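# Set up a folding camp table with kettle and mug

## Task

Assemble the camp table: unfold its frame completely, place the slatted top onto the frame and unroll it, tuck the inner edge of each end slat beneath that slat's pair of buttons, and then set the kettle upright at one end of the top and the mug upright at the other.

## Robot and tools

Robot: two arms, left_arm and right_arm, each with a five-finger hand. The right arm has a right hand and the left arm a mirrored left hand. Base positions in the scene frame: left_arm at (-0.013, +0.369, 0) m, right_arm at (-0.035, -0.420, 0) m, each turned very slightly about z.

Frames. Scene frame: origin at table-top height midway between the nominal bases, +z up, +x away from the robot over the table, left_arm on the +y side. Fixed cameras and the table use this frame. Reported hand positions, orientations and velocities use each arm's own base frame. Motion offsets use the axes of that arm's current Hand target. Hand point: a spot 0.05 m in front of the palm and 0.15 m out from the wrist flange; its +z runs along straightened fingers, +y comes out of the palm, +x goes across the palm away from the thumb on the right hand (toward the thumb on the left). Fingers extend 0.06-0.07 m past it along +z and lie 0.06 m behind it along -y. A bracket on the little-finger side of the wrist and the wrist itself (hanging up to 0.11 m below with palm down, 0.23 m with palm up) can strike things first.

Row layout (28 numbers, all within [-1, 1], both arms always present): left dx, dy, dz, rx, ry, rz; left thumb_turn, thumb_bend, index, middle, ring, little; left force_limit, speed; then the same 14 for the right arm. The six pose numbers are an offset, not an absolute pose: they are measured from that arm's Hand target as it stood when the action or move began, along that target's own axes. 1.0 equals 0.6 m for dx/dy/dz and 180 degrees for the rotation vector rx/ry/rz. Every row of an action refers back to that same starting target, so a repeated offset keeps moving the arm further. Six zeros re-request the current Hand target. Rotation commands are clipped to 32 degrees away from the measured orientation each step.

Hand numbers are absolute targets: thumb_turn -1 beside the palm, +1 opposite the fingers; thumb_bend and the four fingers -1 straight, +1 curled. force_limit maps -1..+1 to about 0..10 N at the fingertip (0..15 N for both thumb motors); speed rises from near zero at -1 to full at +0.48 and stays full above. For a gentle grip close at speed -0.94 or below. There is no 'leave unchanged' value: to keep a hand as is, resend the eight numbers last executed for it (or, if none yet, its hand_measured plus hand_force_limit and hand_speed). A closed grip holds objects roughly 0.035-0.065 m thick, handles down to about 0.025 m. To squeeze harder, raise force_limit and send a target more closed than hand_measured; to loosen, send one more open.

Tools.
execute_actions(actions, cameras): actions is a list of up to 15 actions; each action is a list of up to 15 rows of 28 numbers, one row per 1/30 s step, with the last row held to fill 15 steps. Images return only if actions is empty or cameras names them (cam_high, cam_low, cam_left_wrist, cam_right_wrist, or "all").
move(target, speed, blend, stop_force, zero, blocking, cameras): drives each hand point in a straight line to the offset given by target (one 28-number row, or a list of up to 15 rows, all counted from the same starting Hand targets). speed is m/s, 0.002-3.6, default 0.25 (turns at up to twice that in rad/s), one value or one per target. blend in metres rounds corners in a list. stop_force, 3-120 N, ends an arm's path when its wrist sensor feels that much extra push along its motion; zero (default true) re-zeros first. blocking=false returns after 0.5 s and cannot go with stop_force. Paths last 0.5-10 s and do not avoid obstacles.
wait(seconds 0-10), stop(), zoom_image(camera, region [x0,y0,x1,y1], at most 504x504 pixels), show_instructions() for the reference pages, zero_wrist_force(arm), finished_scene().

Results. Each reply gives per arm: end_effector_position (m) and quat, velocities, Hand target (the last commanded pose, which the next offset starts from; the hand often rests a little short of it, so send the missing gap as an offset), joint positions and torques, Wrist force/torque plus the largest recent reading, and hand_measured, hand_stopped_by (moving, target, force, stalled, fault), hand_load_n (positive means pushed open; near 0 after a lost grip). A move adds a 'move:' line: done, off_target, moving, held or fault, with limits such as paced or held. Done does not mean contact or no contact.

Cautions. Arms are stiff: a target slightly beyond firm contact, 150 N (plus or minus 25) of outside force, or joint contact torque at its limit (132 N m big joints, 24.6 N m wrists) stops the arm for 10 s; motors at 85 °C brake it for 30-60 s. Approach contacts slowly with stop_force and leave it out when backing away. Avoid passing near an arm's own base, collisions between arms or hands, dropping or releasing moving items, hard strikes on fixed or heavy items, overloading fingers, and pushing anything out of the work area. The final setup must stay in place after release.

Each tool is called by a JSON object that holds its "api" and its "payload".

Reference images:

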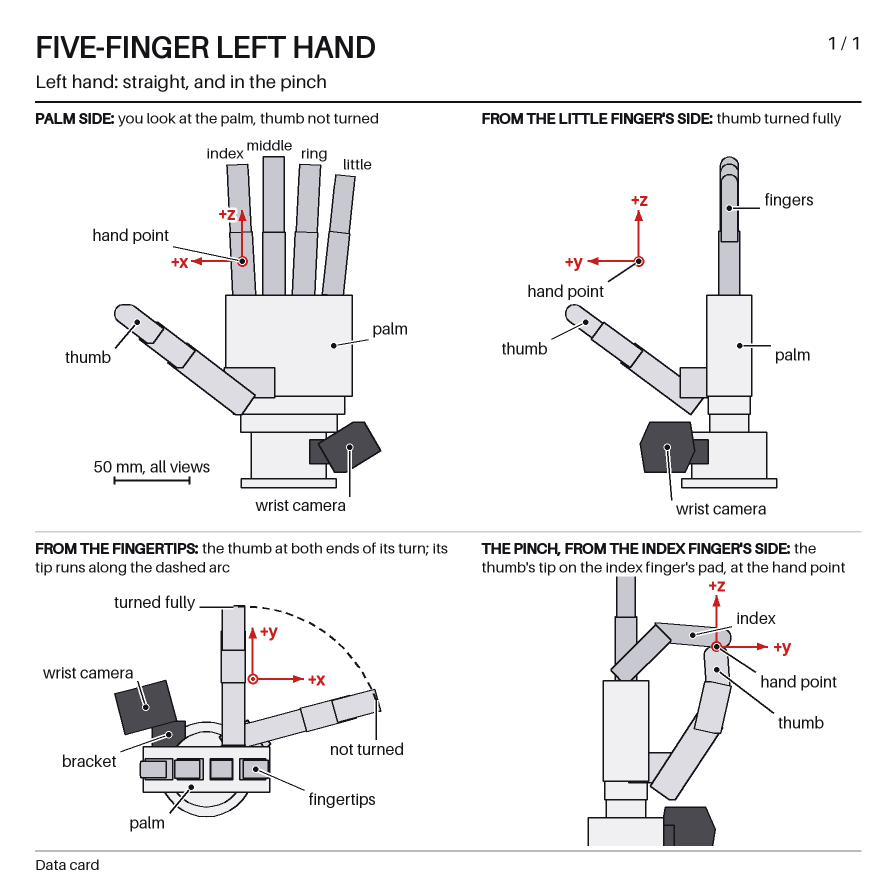

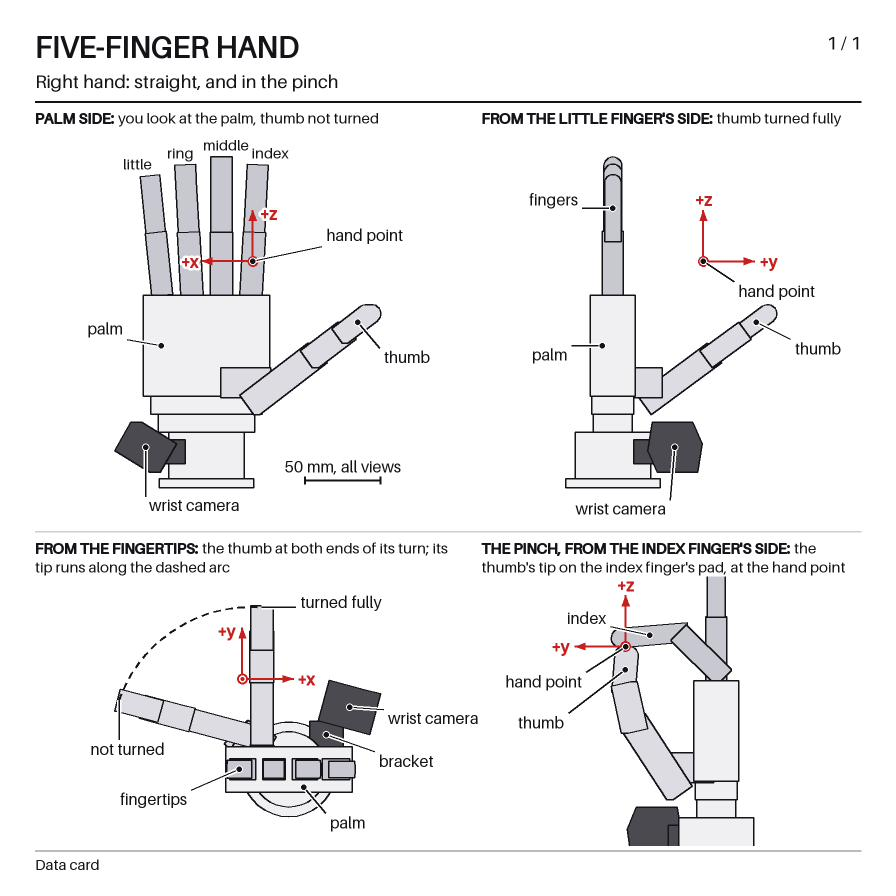

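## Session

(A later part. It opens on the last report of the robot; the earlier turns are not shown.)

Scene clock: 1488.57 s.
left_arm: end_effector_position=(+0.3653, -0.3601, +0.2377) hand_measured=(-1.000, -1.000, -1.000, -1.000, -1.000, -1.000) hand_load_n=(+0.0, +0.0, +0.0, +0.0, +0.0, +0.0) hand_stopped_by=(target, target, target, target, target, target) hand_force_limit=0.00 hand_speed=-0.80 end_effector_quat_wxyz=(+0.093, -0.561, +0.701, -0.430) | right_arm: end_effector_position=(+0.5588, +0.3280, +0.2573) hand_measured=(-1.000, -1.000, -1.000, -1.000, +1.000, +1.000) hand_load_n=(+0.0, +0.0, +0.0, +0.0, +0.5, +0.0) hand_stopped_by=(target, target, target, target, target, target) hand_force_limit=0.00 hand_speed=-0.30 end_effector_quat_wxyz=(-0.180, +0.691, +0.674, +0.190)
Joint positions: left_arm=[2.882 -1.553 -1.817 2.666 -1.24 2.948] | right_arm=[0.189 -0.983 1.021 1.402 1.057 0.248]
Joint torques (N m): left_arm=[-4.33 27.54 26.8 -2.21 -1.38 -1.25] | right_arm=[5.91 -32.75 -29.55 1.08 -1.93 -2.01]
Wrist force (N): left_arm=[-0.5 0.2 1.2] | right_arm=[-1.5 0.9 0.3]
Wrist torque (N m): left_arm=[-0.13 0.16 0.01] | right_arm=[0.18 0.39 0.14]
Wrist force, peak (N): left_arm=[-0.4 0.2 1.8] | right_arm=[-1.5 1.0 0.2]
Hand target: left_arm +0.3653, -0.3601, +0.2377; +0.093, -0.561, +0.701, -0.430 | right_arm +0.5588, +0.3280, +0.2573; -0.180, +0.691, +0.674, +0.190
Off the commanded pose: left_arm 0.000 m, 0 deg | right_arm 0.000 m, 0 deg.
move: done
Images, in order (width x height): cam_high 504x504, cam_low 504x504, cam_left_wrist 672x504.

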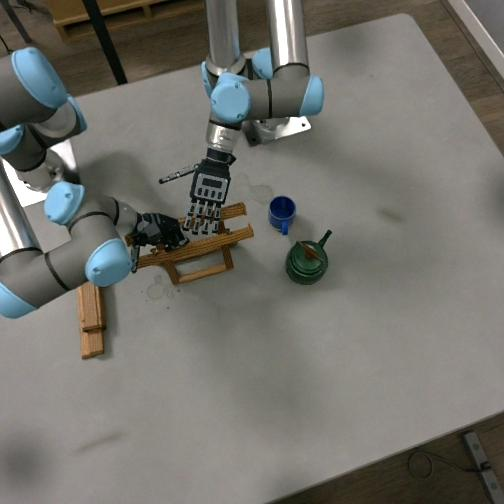

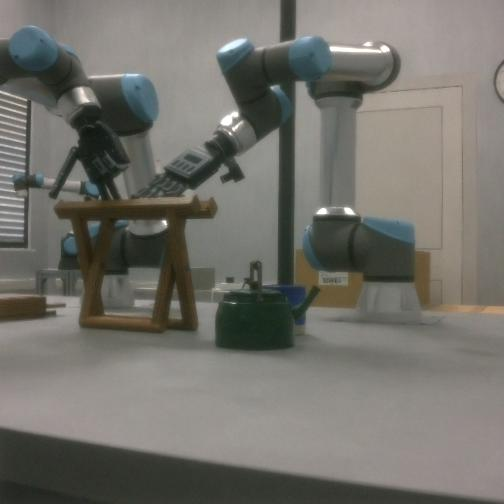

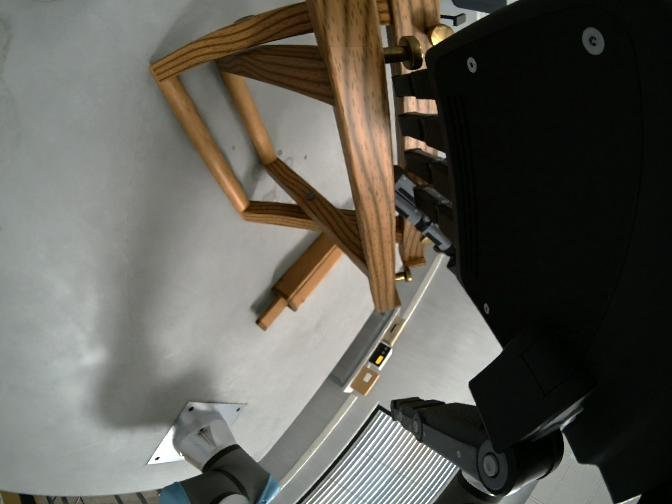

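{"api": "execute_actions", "payload": {"actions": []}}

{"api": "zoom_image", "payload": {"camera": "cam_right_wrist", "region": [180, 120, 380, 340]}}

Scene clock: 1558.40 s.
left_arm: end_effector_position=(+0.3653, -0.3601, +0.2377) hand_measured=(-1.000, -1.000, -1.000, -1.000, -1.000, -1.000) hand_load_n=(+0.0, +0.0, +0.0, +0.0, +0.0, +0.0) hand_stopped_by=(target, target, target, target, target, target) hand_force_limit=0.00 hand_speed=-0.80 end_effector_quat_wxyz=(+0.093, -0.561, +0.701, -0.430) | right_arm: end_effector_position=(+0.5588, +0.3280, +0.2573) hand_measured=(-1.000, -1.000, -1.000, -1.000, +1.000, +1.000) hand_load_n=(+0.5, +0.0, +0.0, +0.0, +0.0, +0.0) hand_stopped_by=(target, target, target, target, target, target) hand_force_limit=0.00 hand_speed=-0.30 end_effector_quat_wxyz=(-0.180, +0.691, +0.674, +0.190)
Joint positions: left_arm=[2.882 -1.553 -1.817 2.666 -1.24 2.948] | right_arm=[0.189 -0.983 1.021 1.402 1.057 0.248]
Joint velocities: within noise
Joint torques (N m): left_arm=[-4.73 27.92 14.08 -2.01 -1.4 -1.15] | right_arm=[6.27 -32.17 -28.05 1.14 -1.87 -2.38]
Motor temperatures (°C): left_arm=[23 22 29 38 34 28] | right_arm=[29 24 23 31 36 33]
Wrist force (N): left_arm=[-0.4 0.0 1.4] | right_arm=[-1.4 0.7 0.3]
Wrist torque (N m): left_arm=[-0.17 0.15 0.02] | right_arm=[0.14 0.38 0.14]
Wrist force, peak (N): left_arm=[-0.7 0.1 1.6] | right_arm=[-1.6 0.9 0.4]
Hand target: left_arm +0.3653, -0.3601, +0.2377; +0.093, -0.561, +0.701, -0.430 | right_arm +0.5588, +0.3280, +0.2573; -0.180, +0.691, +0.674, +0.190
Off the commanded pose: left_arm 0.000 m, 0 deg | right_arm 0.000 m, 0 deg.

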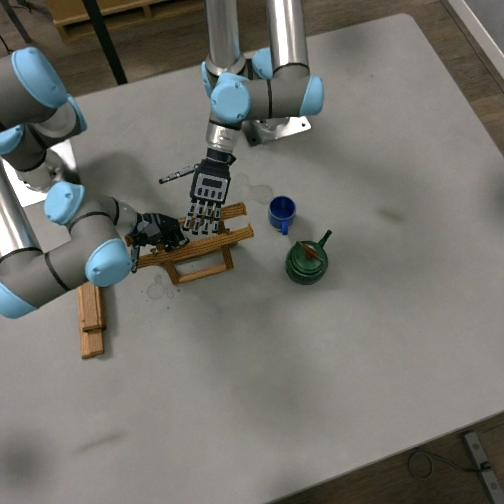

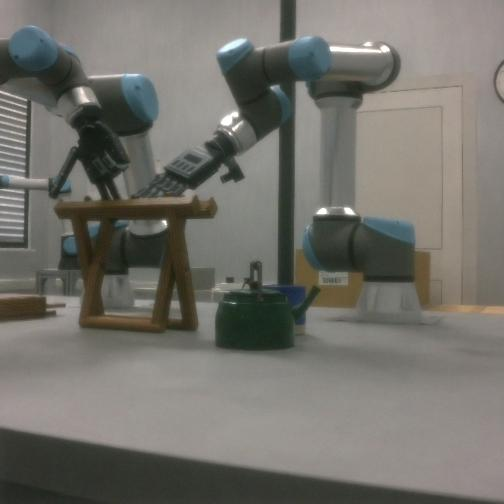

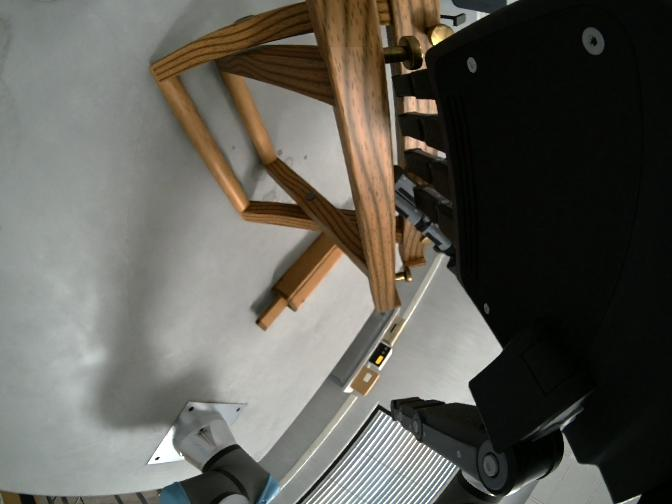

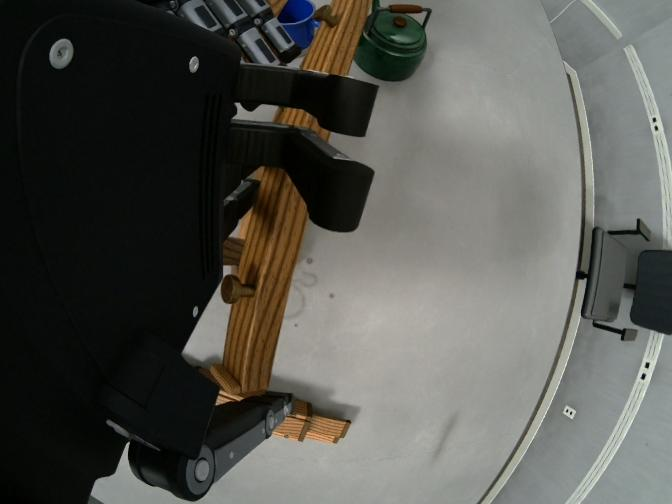

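Scaled by 2.291 from the camera's 672x504 image, which has a finer 960x720 frame.

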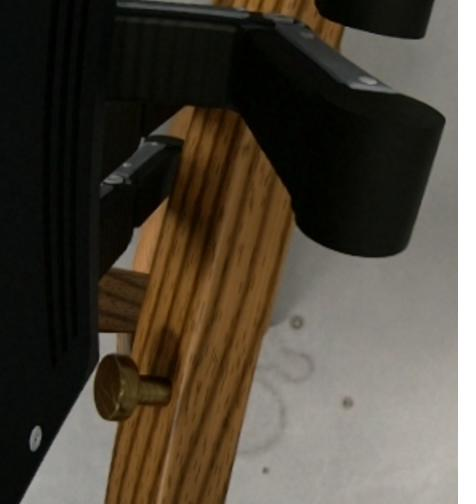

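{"api": "move", "payload": {"target": [0.0024,0.0117,0.0002,0,0,0,-1,-1,-1,-1,-1,-1,0,-0.8,0.0072,0.010,-0.0042,0,0,0,-1,-1,-1,-1,1,1,0,-0.3], "speed": 0.02, "stop_force": 4, "cameras": ["cam_high"]}}

Scene clock: 1577.30 s.
left_arm: end_effector_position=(+0.3599, -0.3614, +0.2332) hand_measured=(-1.000, -1.000, -1.000, -1.000, -1.000, -1.000) hand_load_n=(+0.0, -0.5, +0.0, +0.0, +0.0, -0.5) hand_stopped_by=(target, target, target, target, target, target) hand_force_limit=0.00 hand_speed=-0.80 end_effector_quat_wxyz=(+0.093, -0.561, +0.701, -0.430) | right_arm: end_effector_position=(+0.5648, +0.3303, +0.2617) hand_measured=(-1.000, -1.000, -1.000, -1.000, +1.000, +1.000) hand_load_n=(+0.0, +0.0, +0.0, +0.0, +0.0, +0.0) hand_stopped_by=(target, target, target, target, target, target) hand_force_limit=0.00 hand_speed=-0.30 end_effector_quat_wxyz=(-0.180, +0.691, +0.674, +0.190)
Joint positions: left_arm=[2.873 -1.546 -1.835 2.679 -1.247 2.942] | right_arm=[0.191 -0.965 0.98 1.424 1.057 0.251]
Joint torques (N m): left_arm=[4.87 6.21 30.99 -2.27 1.31 1.12] | right_arm=[-1.97 -59.28 -11.47 0.51 0.23 -1.72]
Wrist force (N): left_arm=[-0.5 0.0 1.3] | right_arm=[-1.6 0.0 1.0]
Wrist torque (N m): left_arm=[-0.17 0.14 0.16] | right_arm=[0.12 0.35 -0.05]
Wrist force, peak (N): left_arm=[-0.6 0.0 1.7] | right_arm=[-1.9 0.3 0.5]
Hand target: left_arm +0.3599, -0.3614, +0.2332; +0.093, -0.561, +0.701, -0.430 | right_arm +0.5648, +0.3303, +0.2617; -0.180, +0.691, +0.674, +0.190
Off the commanded pose: left_arm 0.000 m, 0 deg | right_arm 0.000 m, 0 deg.
move: done
Images, in order (width x height): cam_high 504x504.

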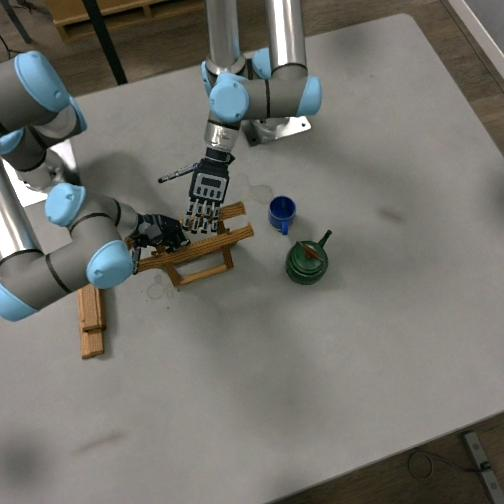

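{"api": "move", "payload": {"target": [0.0003,0.030,-0.0005,0,0,0,-1,-1,-1,-1,-1,-1,0,-0.8,-0.0121,0.0233,0.0209,0,0,0,-1,-1,-1,-1,1,1,0,-0.3], "speed": 0.02, "stop_force": 12, "cameras": ["all"]}}

{"api": "zoom_image", "payload": {"camera": "cam_high", "region": [110, 180, 270, 300]}}

Scene clock: 1600.97 s.
left_arm: end_effector_position=(+0.3469, -0.3614, +0.2207) hand_measured=(-1.000, -1.000, -1.000, -1.000, -1.000, -1.000) hand_load_n=(-0.5, +0.0, +0.0, +0.0, +0.5, -0.5) hand_stopped_by=(target, target, target, target, target, target) hand_force_limit=0.00 hand_speed=-0.80 end_effector_quat_wxyz=(+0.093, -0.561, +0.701, -0.430) | right_arm: end_effector_position=(+0.5789, +0.3300, +0.2473) hand_measured=(-1.000, -1.000, -1.000, -1.000, +1.000, +1.000) hand_load_n=(+0.0, +0.0, +0.0, +0.0, +0.0, +0.0) hand_stopped_by=(target, target, target, target, target, target) hand_force_limit=0.00 hand_speed=-0.30 end_effector_quat_wxyz=(-0.180, +0.691, +0.674, +0.190)
Joint positions: left_arm=[2.861 -1.528 -1.885 2.713 -1.256 2.934] | right_arm=[0.185 -0.927 0.955 1.414 1.056 0.244]
Joint torques (N m): left_arm=[3.11 1.83 25.86 -3.28 0.93 1.09] | right_arm=[0.84 -60.35 -11.16 3.62 -1.6 1.91]
Wrist force (N): left_arm=[1.3 -5.4 -2.0] | right_arm=[-1.5 0.9 0.4]
Wrist torque (N m): left_arm=[0.37 0.02 0.50] | right_arm=[0.16 0.40 0.16]
Wrist force, peak (N): left_arm=[4.1 -9.8 -5.2] | right_arm=[-1.8 1.2 0.9]
Hand target: left_arm +0.3469, -0.3614, +0.2207; +0.093, -0.561, +0.701, -0.430 | right_arm +0.5789, +0.3300, +0.2473; -0.180, +0.691, +0.674, +0.190
Off the commanded pose: left_arm 0.000 m, 0 deg | right_arm 0.000 m, 0 deg.
move: done

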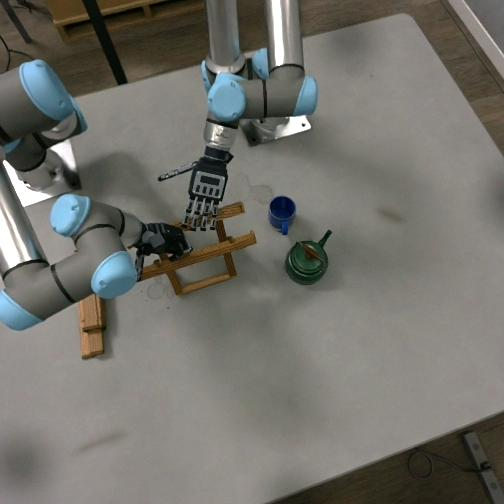

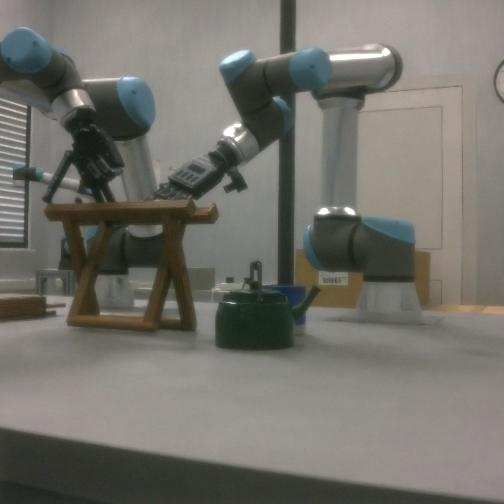

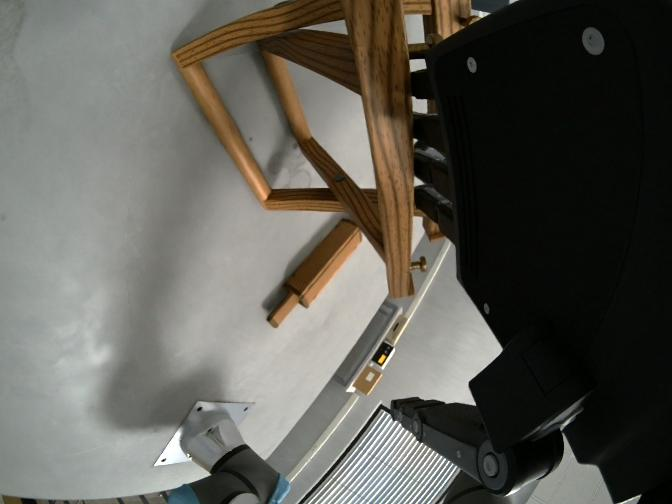

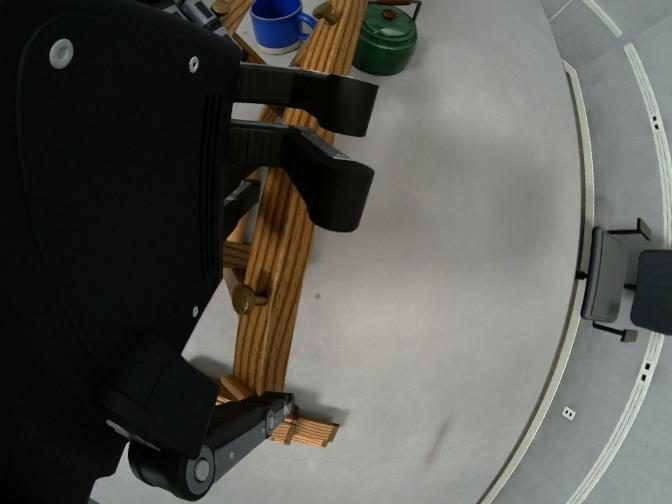

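Scaled by 3.150 from the camera's 504x504 image, which has a finer 720x720 frame.

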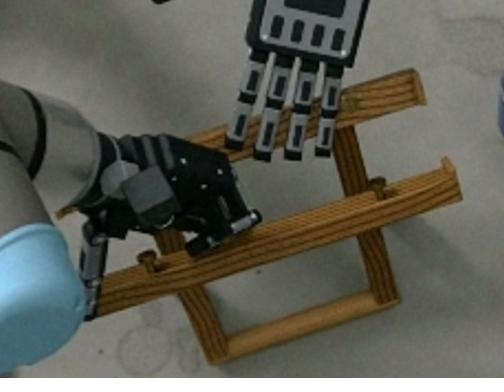

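{"api": "move", "payload": {"target": [-0.002,0.0282,0.0035,0,0,0,-1,-1,-1,-1,-1,-1,0,-0.8,-0.0109,0.0227,0.0189,0,0,0,-1,-1,-1,-1,1,1,0,-0.3], "speed": 0.02, "stop_force": 12, "cameras": ["cam_high","cam_low","cam_right_wrist","cam_left_wrist"]}}

{"api": "zoom_image", "payload": {"camera": "cam_high", "region": [110, 180, 270, 300]}}

Scene clock: 1616.20 s.
left_arm: end_effector_position=(+0.3367, -0.3614, +0.2070) hand_measured=(-1.000, -1.000, -1.000, -1.000, -1.000, -1.000) hand_load_n=(+0.0, +0.0, -0.5, +0.0, +0.0, +0.5) hand_stopped_by=(target, target, target, target, target, target) hand_force_limit=0.00 hand_speed=-0.80 end_effector_quat_wxyz=(+0.093, -0.561, +0.701, -0.430) | right_arm: end_effector_position=(+0.5926, +0.3297, +0.2343) hand_measured=(-1.000, -1.000, -1.000, -1.000, +1.000, +1.000) hand_load_n=(+0.0, +0.0, +0.0, +0.0, +0.0, +0.0) hand_stopped_by=(target, target, target, target, target, target) hand_force_limit=0.00 hand_speed=-0.30 end_effector_quat_wxyz=(-0.180, +0.691, +0.674, +0.190)
Joint positions: left_arm=[2.851 -1.517 -1.932 2.751 -1.263 2.927] | right_arm=[0.18 -0.888 0.924 1.408 1.056 0.239]
Joint torques (N m): left_arm=[3.96 2.06 27.67 -2.63 0.86 1.17] | right_arm=[1.19 -61.52 -11.87 3.82 -1.77 1.98]
Wrist force (N): left_arm=[0.7 -3.1 -0.5] | right_arm=[-1.7 1.1 0.7]
Wrist torque (N m): left_arm=[0.16 -0.01 0.42] | right_arm=[0.17 0.41 0.15]
Wrist force, peak (N): left_arm=[2.3 -8.3 -4.1] | right_arm=[-1.7 1.2 1.0]
Hand target: left_arm +0.3367, -0.3614, +0.2070; +0.093, -0.561, +0.701, -0.430 | right_arm +0.5926, +0.3297, +0.2343; -0.180, +0.691, +0.674, +0.190
Off the commanded pose: left_arm 0.000 m, 0 deg | right_arm 0.000 m, 0 deg.
move: done

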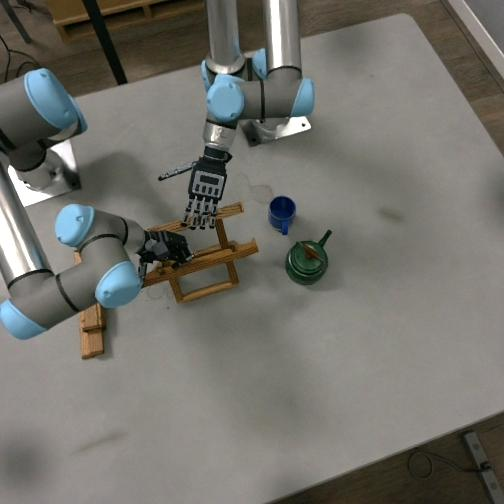

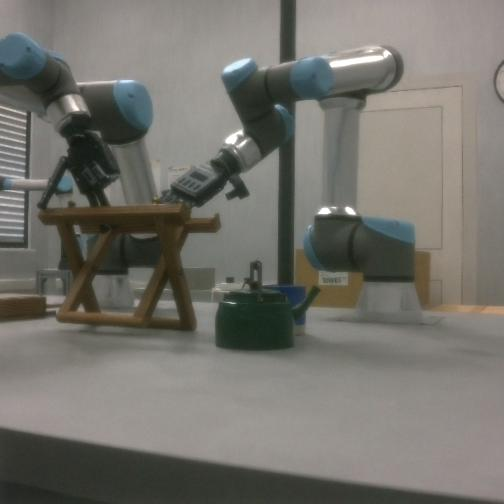

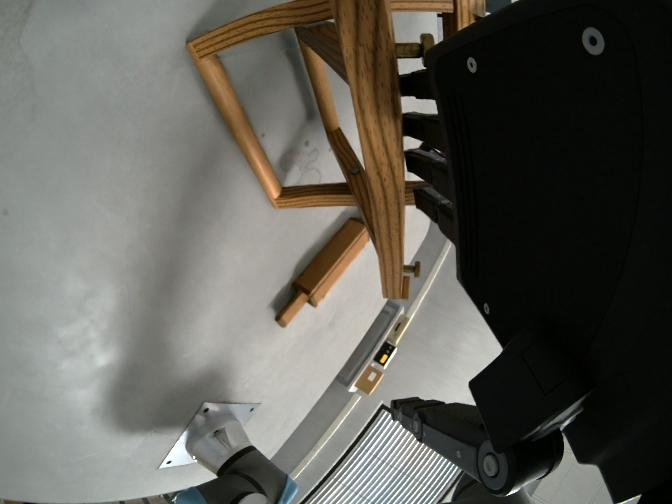

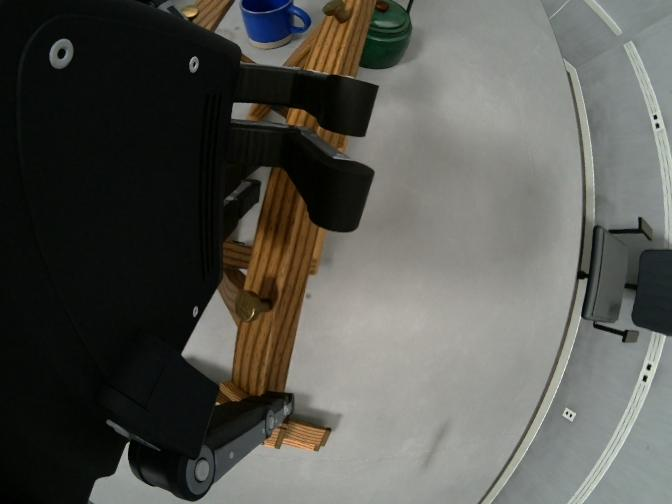

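Scaled by 3.150 from the camera's 504x504 image, which has a finer 720x720 frame.

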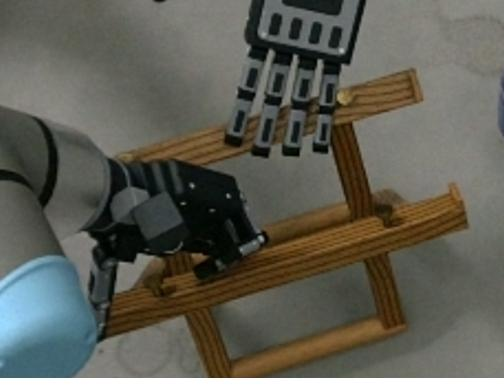

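{"api": "move", "payload": {"target": [-0.0043,0.0308,0.0075,0,0,0,-1,-1,-1,-1,-1,-1,0,-0.8,-0.0133,0.0210,0.0230,0,0,0,-1,-1,-1,-1,1,1,0,-0.3], "speed": 0.02, "stop_force": 12, "cameras": ["cam_high","cam_low"]}}

{"api": "move", "payload": {"target": [-0.0065,0.0331,0.0113,0,0,0,-1,-1,-1,-1,-1,-1,0,-0.8,-0.0155,0.0195,0.0268,0,0,0,-1,-1,-1,-1,1,1,0,-0.3], "speed": 0.02, "stop_force": 12, "cameras": ["all"]}}

{"api": "zoom_image", "payload": {"camera": "cam_high", "region": [110, 180, 270, 300]}}

Scene clock: 1639.50 s.
left_arm: end_effector_position=(+0.3273, -0.3614, +0.1903) hand_measured=(-1.000, -1.000, -1.000, -1.000, -1.000, -1.000) hand_load_n=(+0.0, +0.0, +0.0, +0.0, +0.0, +0.0) hand_stopped_by=(target, target, target, target, target, target) hand_force_limit=0.00 hand_speed=-0.80 end_effector_quat_wxyz=(+0.093, -0.561, +0.701, -0.430) | right_arm: end_effector_position=(+0.6053, +0.3294, +0.2185) hand_measured=(-1.000, -1.000, -1.000, -1.000, +1.000, +1.000) hand_load_n=(-0.5, +0.0, +0.0, +0.0, +0.0, +0.0) hand_stopped_by=(target, target, target, target, target, target) hand_force_limit=0.00 hand_speed=-0.30 end_effector_quat_wxyz=(-0.180, +0.691, +0.674, +0.190)
Joint positions: left_arm=[2.842 -1.511 -1.982 2.797 -1.271 2.921] | right_arm=[0.176 -0.851 0.902 1.396 1.055 0.234]
Joint torques (N m): left_arm=[3.71 13.25 28.31 -2.54 0.87 1] | right_arm=[-0.36 -62.5 -10.91 3.74 -1.56 1.19]
Wrist force (N): left_arm=[0.8 -1.6 0.4] | right_arm=[-1.4 1.2 0.5]
Wrist torque (N m): left_arm=[0.10 0.06 0.36] | right_arm=[0.20 0.37 0.17]
Wrist force, peak (N): left_arm=[2.1 -5.2 -2.3] | right_arm=[-1.1 2.0 -1.2]
Hand target: left_arm +0.3273, -0.3614, +0.1903; +0.093, -0.561, +0.701, -0.430 | right_arm +0.6053, +0.3294, +0.2185; -0.180, +0.691, +0.674, +0.190
Off the commanded pose: left_arm 0.000 m, 0 deg | right_arm 0.000 m, 0 deg.
move: done
Images, in order (width x height): cam_high 504x504, cam_low 504x504.

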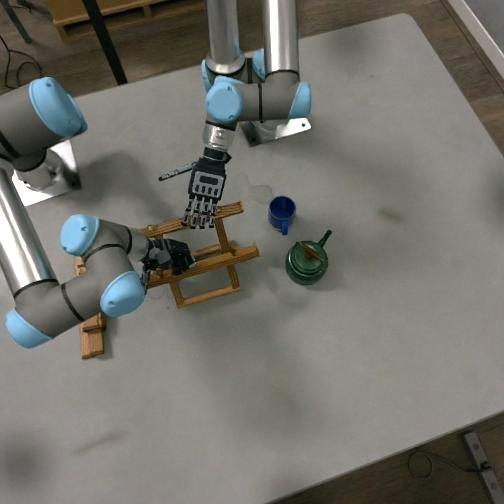

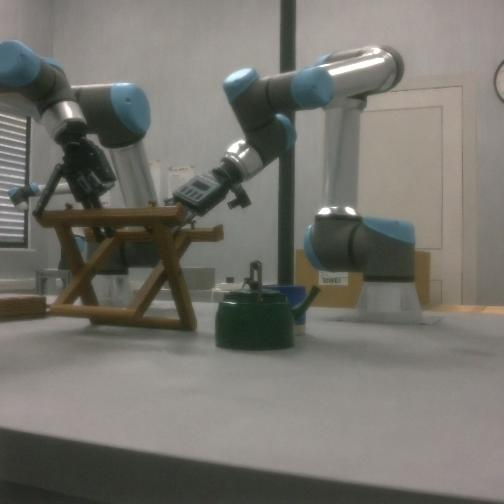

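Scene clock: 1641.67 s.
left_arm: end_effector_position=(+0.3188, -0.3614, +0.1707) hand_measured=(-1.000, -1.000, -1.000, -1.000, -1.000, -1.000) hand_load_n=(+0.0, +0.0, -0.5, +0.0, +0.0, +0.0) hand_stopped_by=(target, target, target, target, target, target) hand_force_limit=0.00 hand_speed=-0.80 end_effector_quat_wxyz=(+0.093, -0.561, +0.701, -0.430) | right_arm: end_effector_position=(+0.6171, +0.3292, +0.2000) hand_measured=(-1.000, -1.000, -1.000, -1.000, +1.000, +1.000) hand_load_n=(-1.5, +0.0, +0.0, +0.0, +0.0, +0.0) hand_stopped_by=(target, target, target, target, target, target) hand_force_limit=0.00 hand_speed=-0.30 end_effector_quat_wxyz=(-0.180, +0.691, +0.674, +0.190)
Joint positions: left_arm=[2.832 -1.513 -2.033 2.852 -1.278 2.915] | right_arm=[0.172 -0.814 0.886 1.377 1.055 0.229]
Joint torques (N m): left_arm=[2.79 10.84 27.78 -2.38 1.17 0.87] | right_arm=[0 -63.62 -13.38 3.98 -1.93 0.56]
Wrist force (N): left_arm=[-0.2 -1.7 0.3] | right_arm=[-2.0 1.3 0.7]
Wrist torque (N m): left_arm=[0.00 0.05 0.30] | right_arm=[0.20 0.38 0.07]
Wrist force, peak (N): left_arm=[1.9 -4.0 -1.3] | right_arm=[-1.0 2.1 -2.1]
Hand target: left_arm +0.3188, -0.3614, +0.1707; +0.093, -0.561, +0.701, -0.430 | right_arm +0.6171, +0.3292, +0.2000; -0.180, +0.691, +0.674, +0.190
Off the commanded pose: left_arm 0.000 m, 0 deg | right_arm 0.000 m, 0 deg.
move: done

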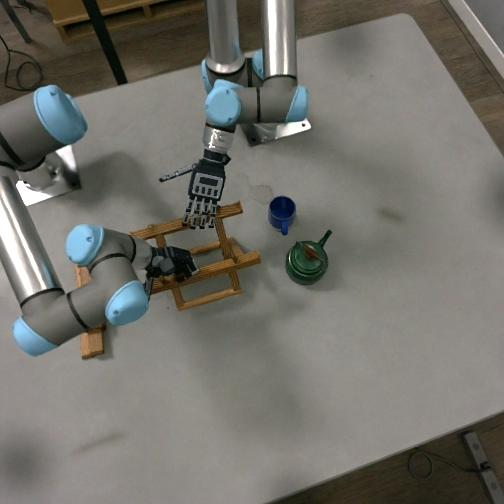

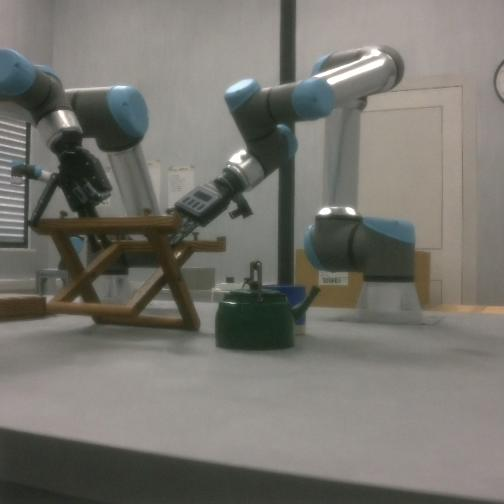

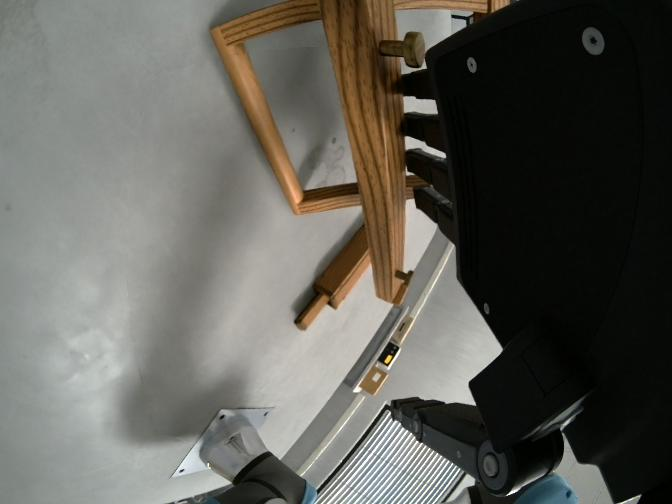

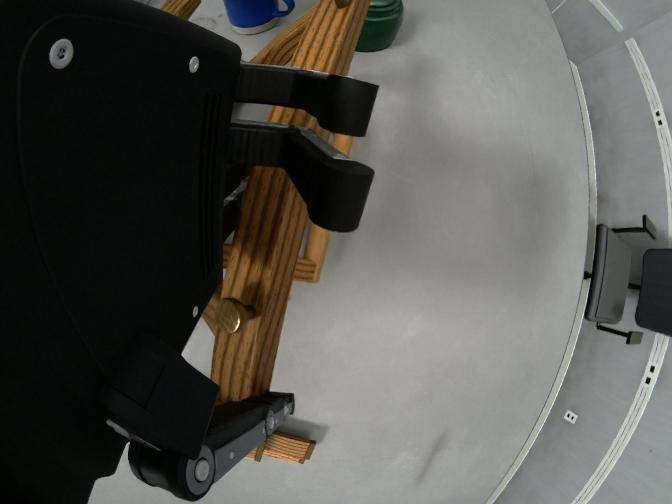

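Scaled by 3.150 from the camera's 504x504 image, which has a finer 720x720 frame.

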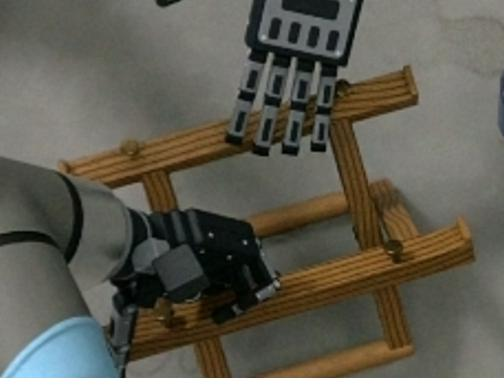

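{"api": "move", "payload": {"target": [-0.0072,0.0298,0.0125,0,0,0,-1,-1,-1,-1,-1,-1,0,-0.8,-0.0148,0.0163,0.0257,0,0,0,-1,-1,-1,-1,1,1,0,-0.3], "speed": 0.02, "stop_force": 12, "cameras": ["all"]}}

{"api": "zoom_image", "payload": {"camera": "cam_high", "region": [110, 180, 270, 320]}}

{"api": "zoom_image", "payload": {"camera": "cam_low", "region": [20, 150, 260, 360]}}

Scene clock: 1668.70 s.
left_arm: end_effector_position=(+0.3122, -0.3614, +0.1519) hand_measured=(-1.000, -1.000, -1.000, -1.000, -1.000, -1.000) hand_load_n=(+0.0, -0.5, +0.0, +0.0, +0.0, +0.0) hand_stopped_by=(target, target, target, target, target, target) hand_force_limit=0.00 hand_speed=-0.80 end_effector_quat_wxyz=(+0.093, -0.561, +0.701, -0.430) | right_arm: end_effector_position=(+0.6270, +0.3291, +0.1823) hand_measured=(-1.000, -1.000, -1.000, -1.000, +1.000, +1.000) hand_load_n=(-1.0, +0.0, +0.0, +0.0, +0.0, +0.0) hand_stopped_by=(target, target, target, target, target, target) hand_force_limit=0.00 hand_speed=-0.30 end_effector_quat_wxyz=(-0.180, +0.691, +0.674, +0.190)
Joint positions: left_arm=[2.825 -1.521 -2.078 2.907 -1.284 2.91] | right_arm=[0.169 -0.781 0.874 1.358 1.054 0.226]
Joint torques (N m): left_arm=[1.83 24.5 27.86 -2.55 0.93 0.8] | right_arm=[0.28 -65.69 -15.08 3.69 -2.02 -0.01]
Wrist force (N): left_arm=[0.1 -2.0 0.6] | right_arm=[-1.7 1.0 0.9]
Wrist torque (N m): left_arm=[-0.03 0.04 0.34] | right_arm=[0.16 0.38 0.08]
Wrist force, peak (N): left_arm=[0.3 -3.7 -0.5] | right_arm=[-2.2 1.5 0.5]
Hand target: left_arm +0.3122, -0.3614, +0.1519; +0.093, -0.561, +0.701, -0.430 | right_arm +0.6270, +0.3291, +0.1823; -0.180, +0.691, +0.674, +0.190
Off the commanded pose: left_arm 0.000 m, 0 deg | right_arm 0.000 m, 0 deg.
move: done

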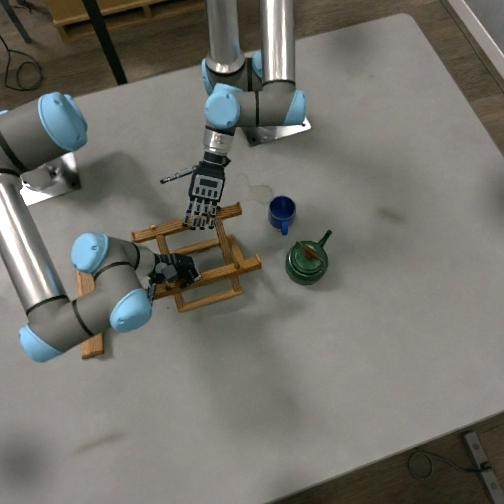

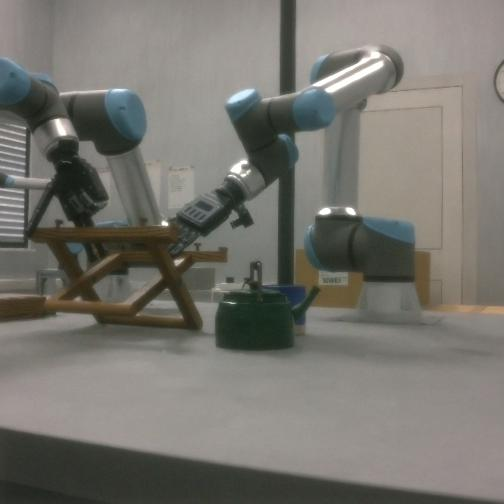

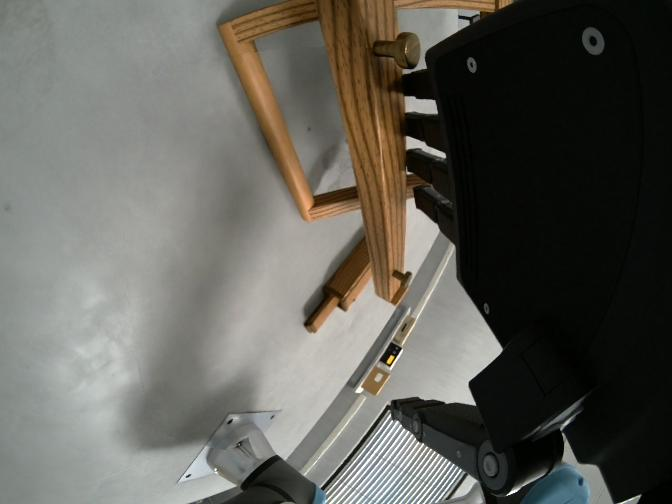

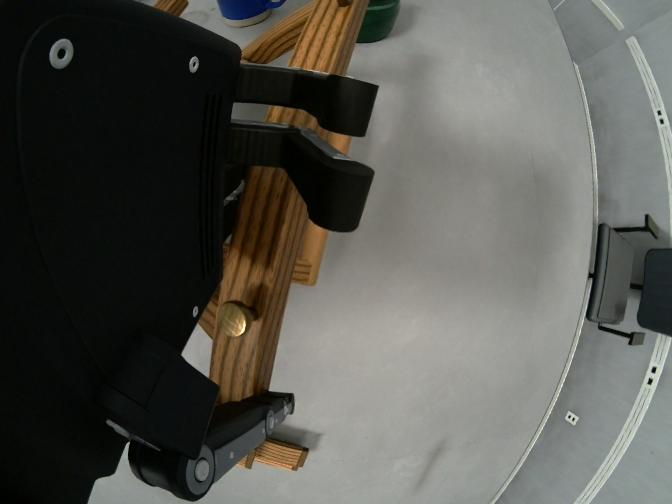

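Scaled by 3.150 from the camera's 504x504 image, which has a finer 720x720 frame.

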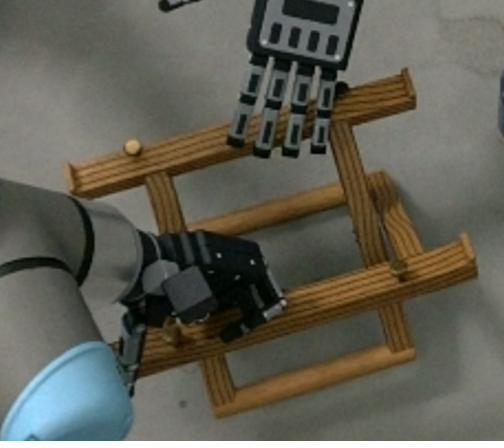

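Scaled by 2.100 from the camera's 504x504 image, which has a finer 720x720 frame.

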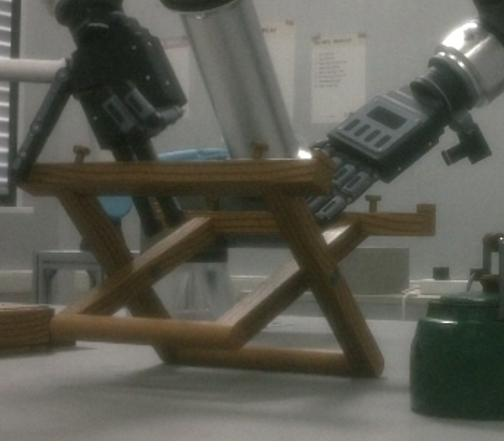

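{"api": "move", "payload": {"target": [-0.0063,0.0223,0.0110,0,0,0,-1,-1,-1,-1,-1,-1,0,-0.8,-0.0117,0.0132,0.0202,0,0,0,-1,-1,-1,-1,1,1,0,-0.3], "speed": 0.02, "stop_force": 12, "cameras": ["all"]}}

{"api": "zoom_image", "payload": {"camera": "cam_high", "region": [110, 180, 270, 320]}}

{"api": "zoom_image", "payload": {"camera": "cam_low", "region": [20, 150, 260, 360]}}

Scene clock: 1678.67 s.
left_arm: end_effector_position=(+0.3082, -0.3614, +0.1371) hand_measured=(-1.000, -1.000, -1.000, -1.000, -1.000, -1.000) hand_load_n=(+0.0, +0.0, +0.0, +0.0, +0.0, +0.0) hand_stopped_by=(target, target, target, target, target, target) hand_force_limit=0.00 hand_speed=-0.80 end_effector_quat_wxyz=(+0.093, -0.561, +0.701, -0.430) | right_arm: end_effector_position=(+0.6350, +0.3289, +0.1683) hand_measured=(-1.000, -1.000, -1.000, -1.000, +1.000, +1.000) hand_load_n=(+0.0, +0.0, +0.0, +0.0, +0.0, +0.0) hand_stopped_by=(target, target, target, target, target, target) hand_force_limit=0.00 hand_speed=-0.30 end_effector_quat_wxyz=(-0.180, +0.691, +0.674, +0.190)
Joint positions: left_arm=[2.82 -1.532 -2.111 2.951 -1.287 2.906] | right_arm=[0.166 -0.753 0.861 1.345 1.054 0.223]
Joint torques (N m): left_arm=[2.44 24.94 27.68 -2.33 0.23 0.71] | right_arm=[0.46 -66.93 -13.22 3.71 -1.59 0.25]
Wrist force (N): left_arm=[0.2 -0.7 1.3] | right_arm=[-1.5 0.6 1.0]
Wrist torque (N m): left_arm=[-0.14 0.09 0.24] | right_arm=[0.15 0.37 0.13]
Wrist force, peak (N): left_arm=[0.6 -3.9 -0.4] | right_arm=[-2.0 1.2 0.8]
Hand target: left_arm +0.3082, -0.3614, +0.1371; +0.093, -0.561, +0.701, -0.430 | right_arm +0.6350, +0.3289, +0.1683; -0.180, +0.691, +0.674, +0.190
Off the commanded pose: left_arm 0.000 m, 0 deg | right_arm 0.000 m, 0 deg.
move: done

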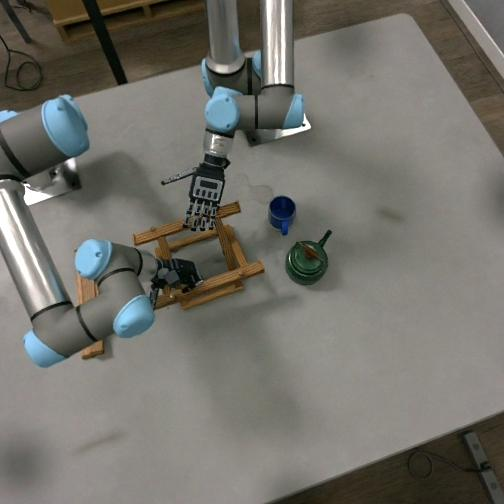

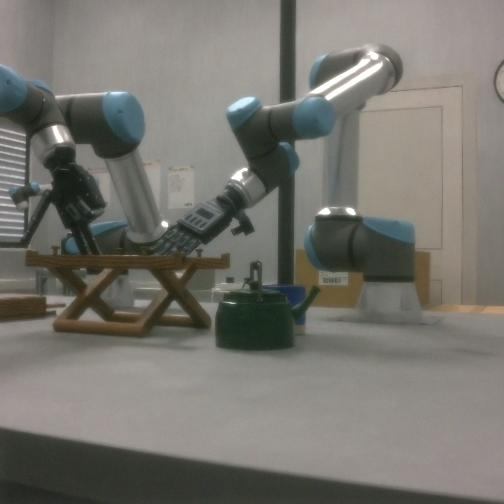

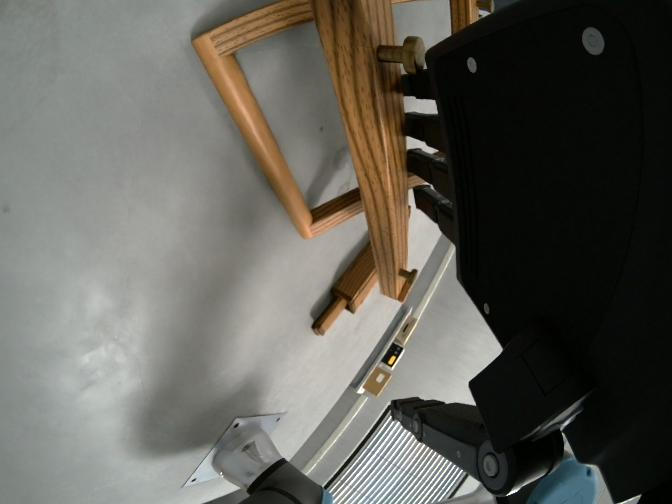

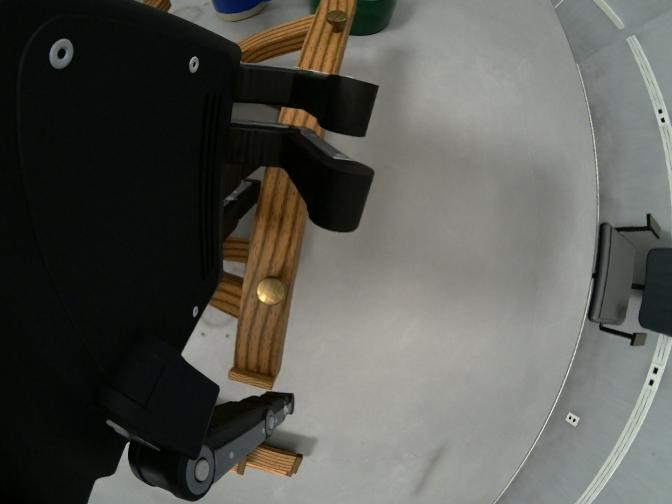

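Scaled by 3.150 from the camera's 504x504 image, which has a finer 720x720 frame.

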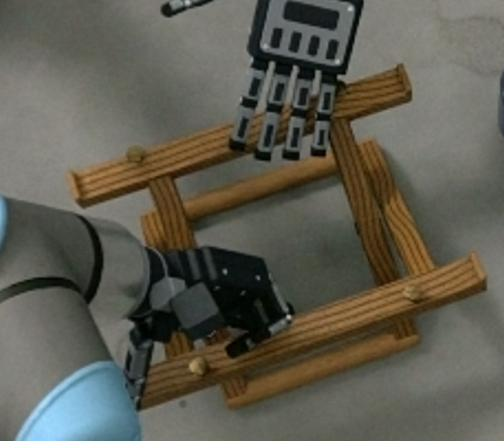

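Scaled by 2.100 from the camera's 504x504 image, which has a finer 720x720 frame.

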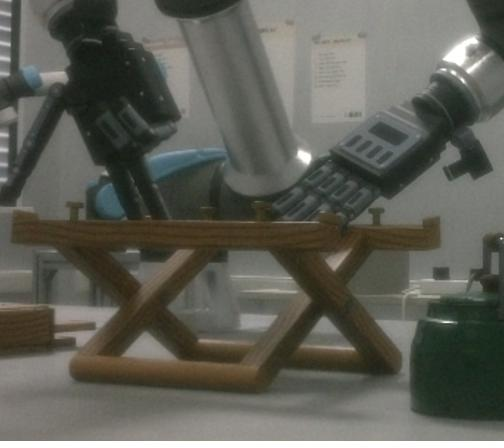

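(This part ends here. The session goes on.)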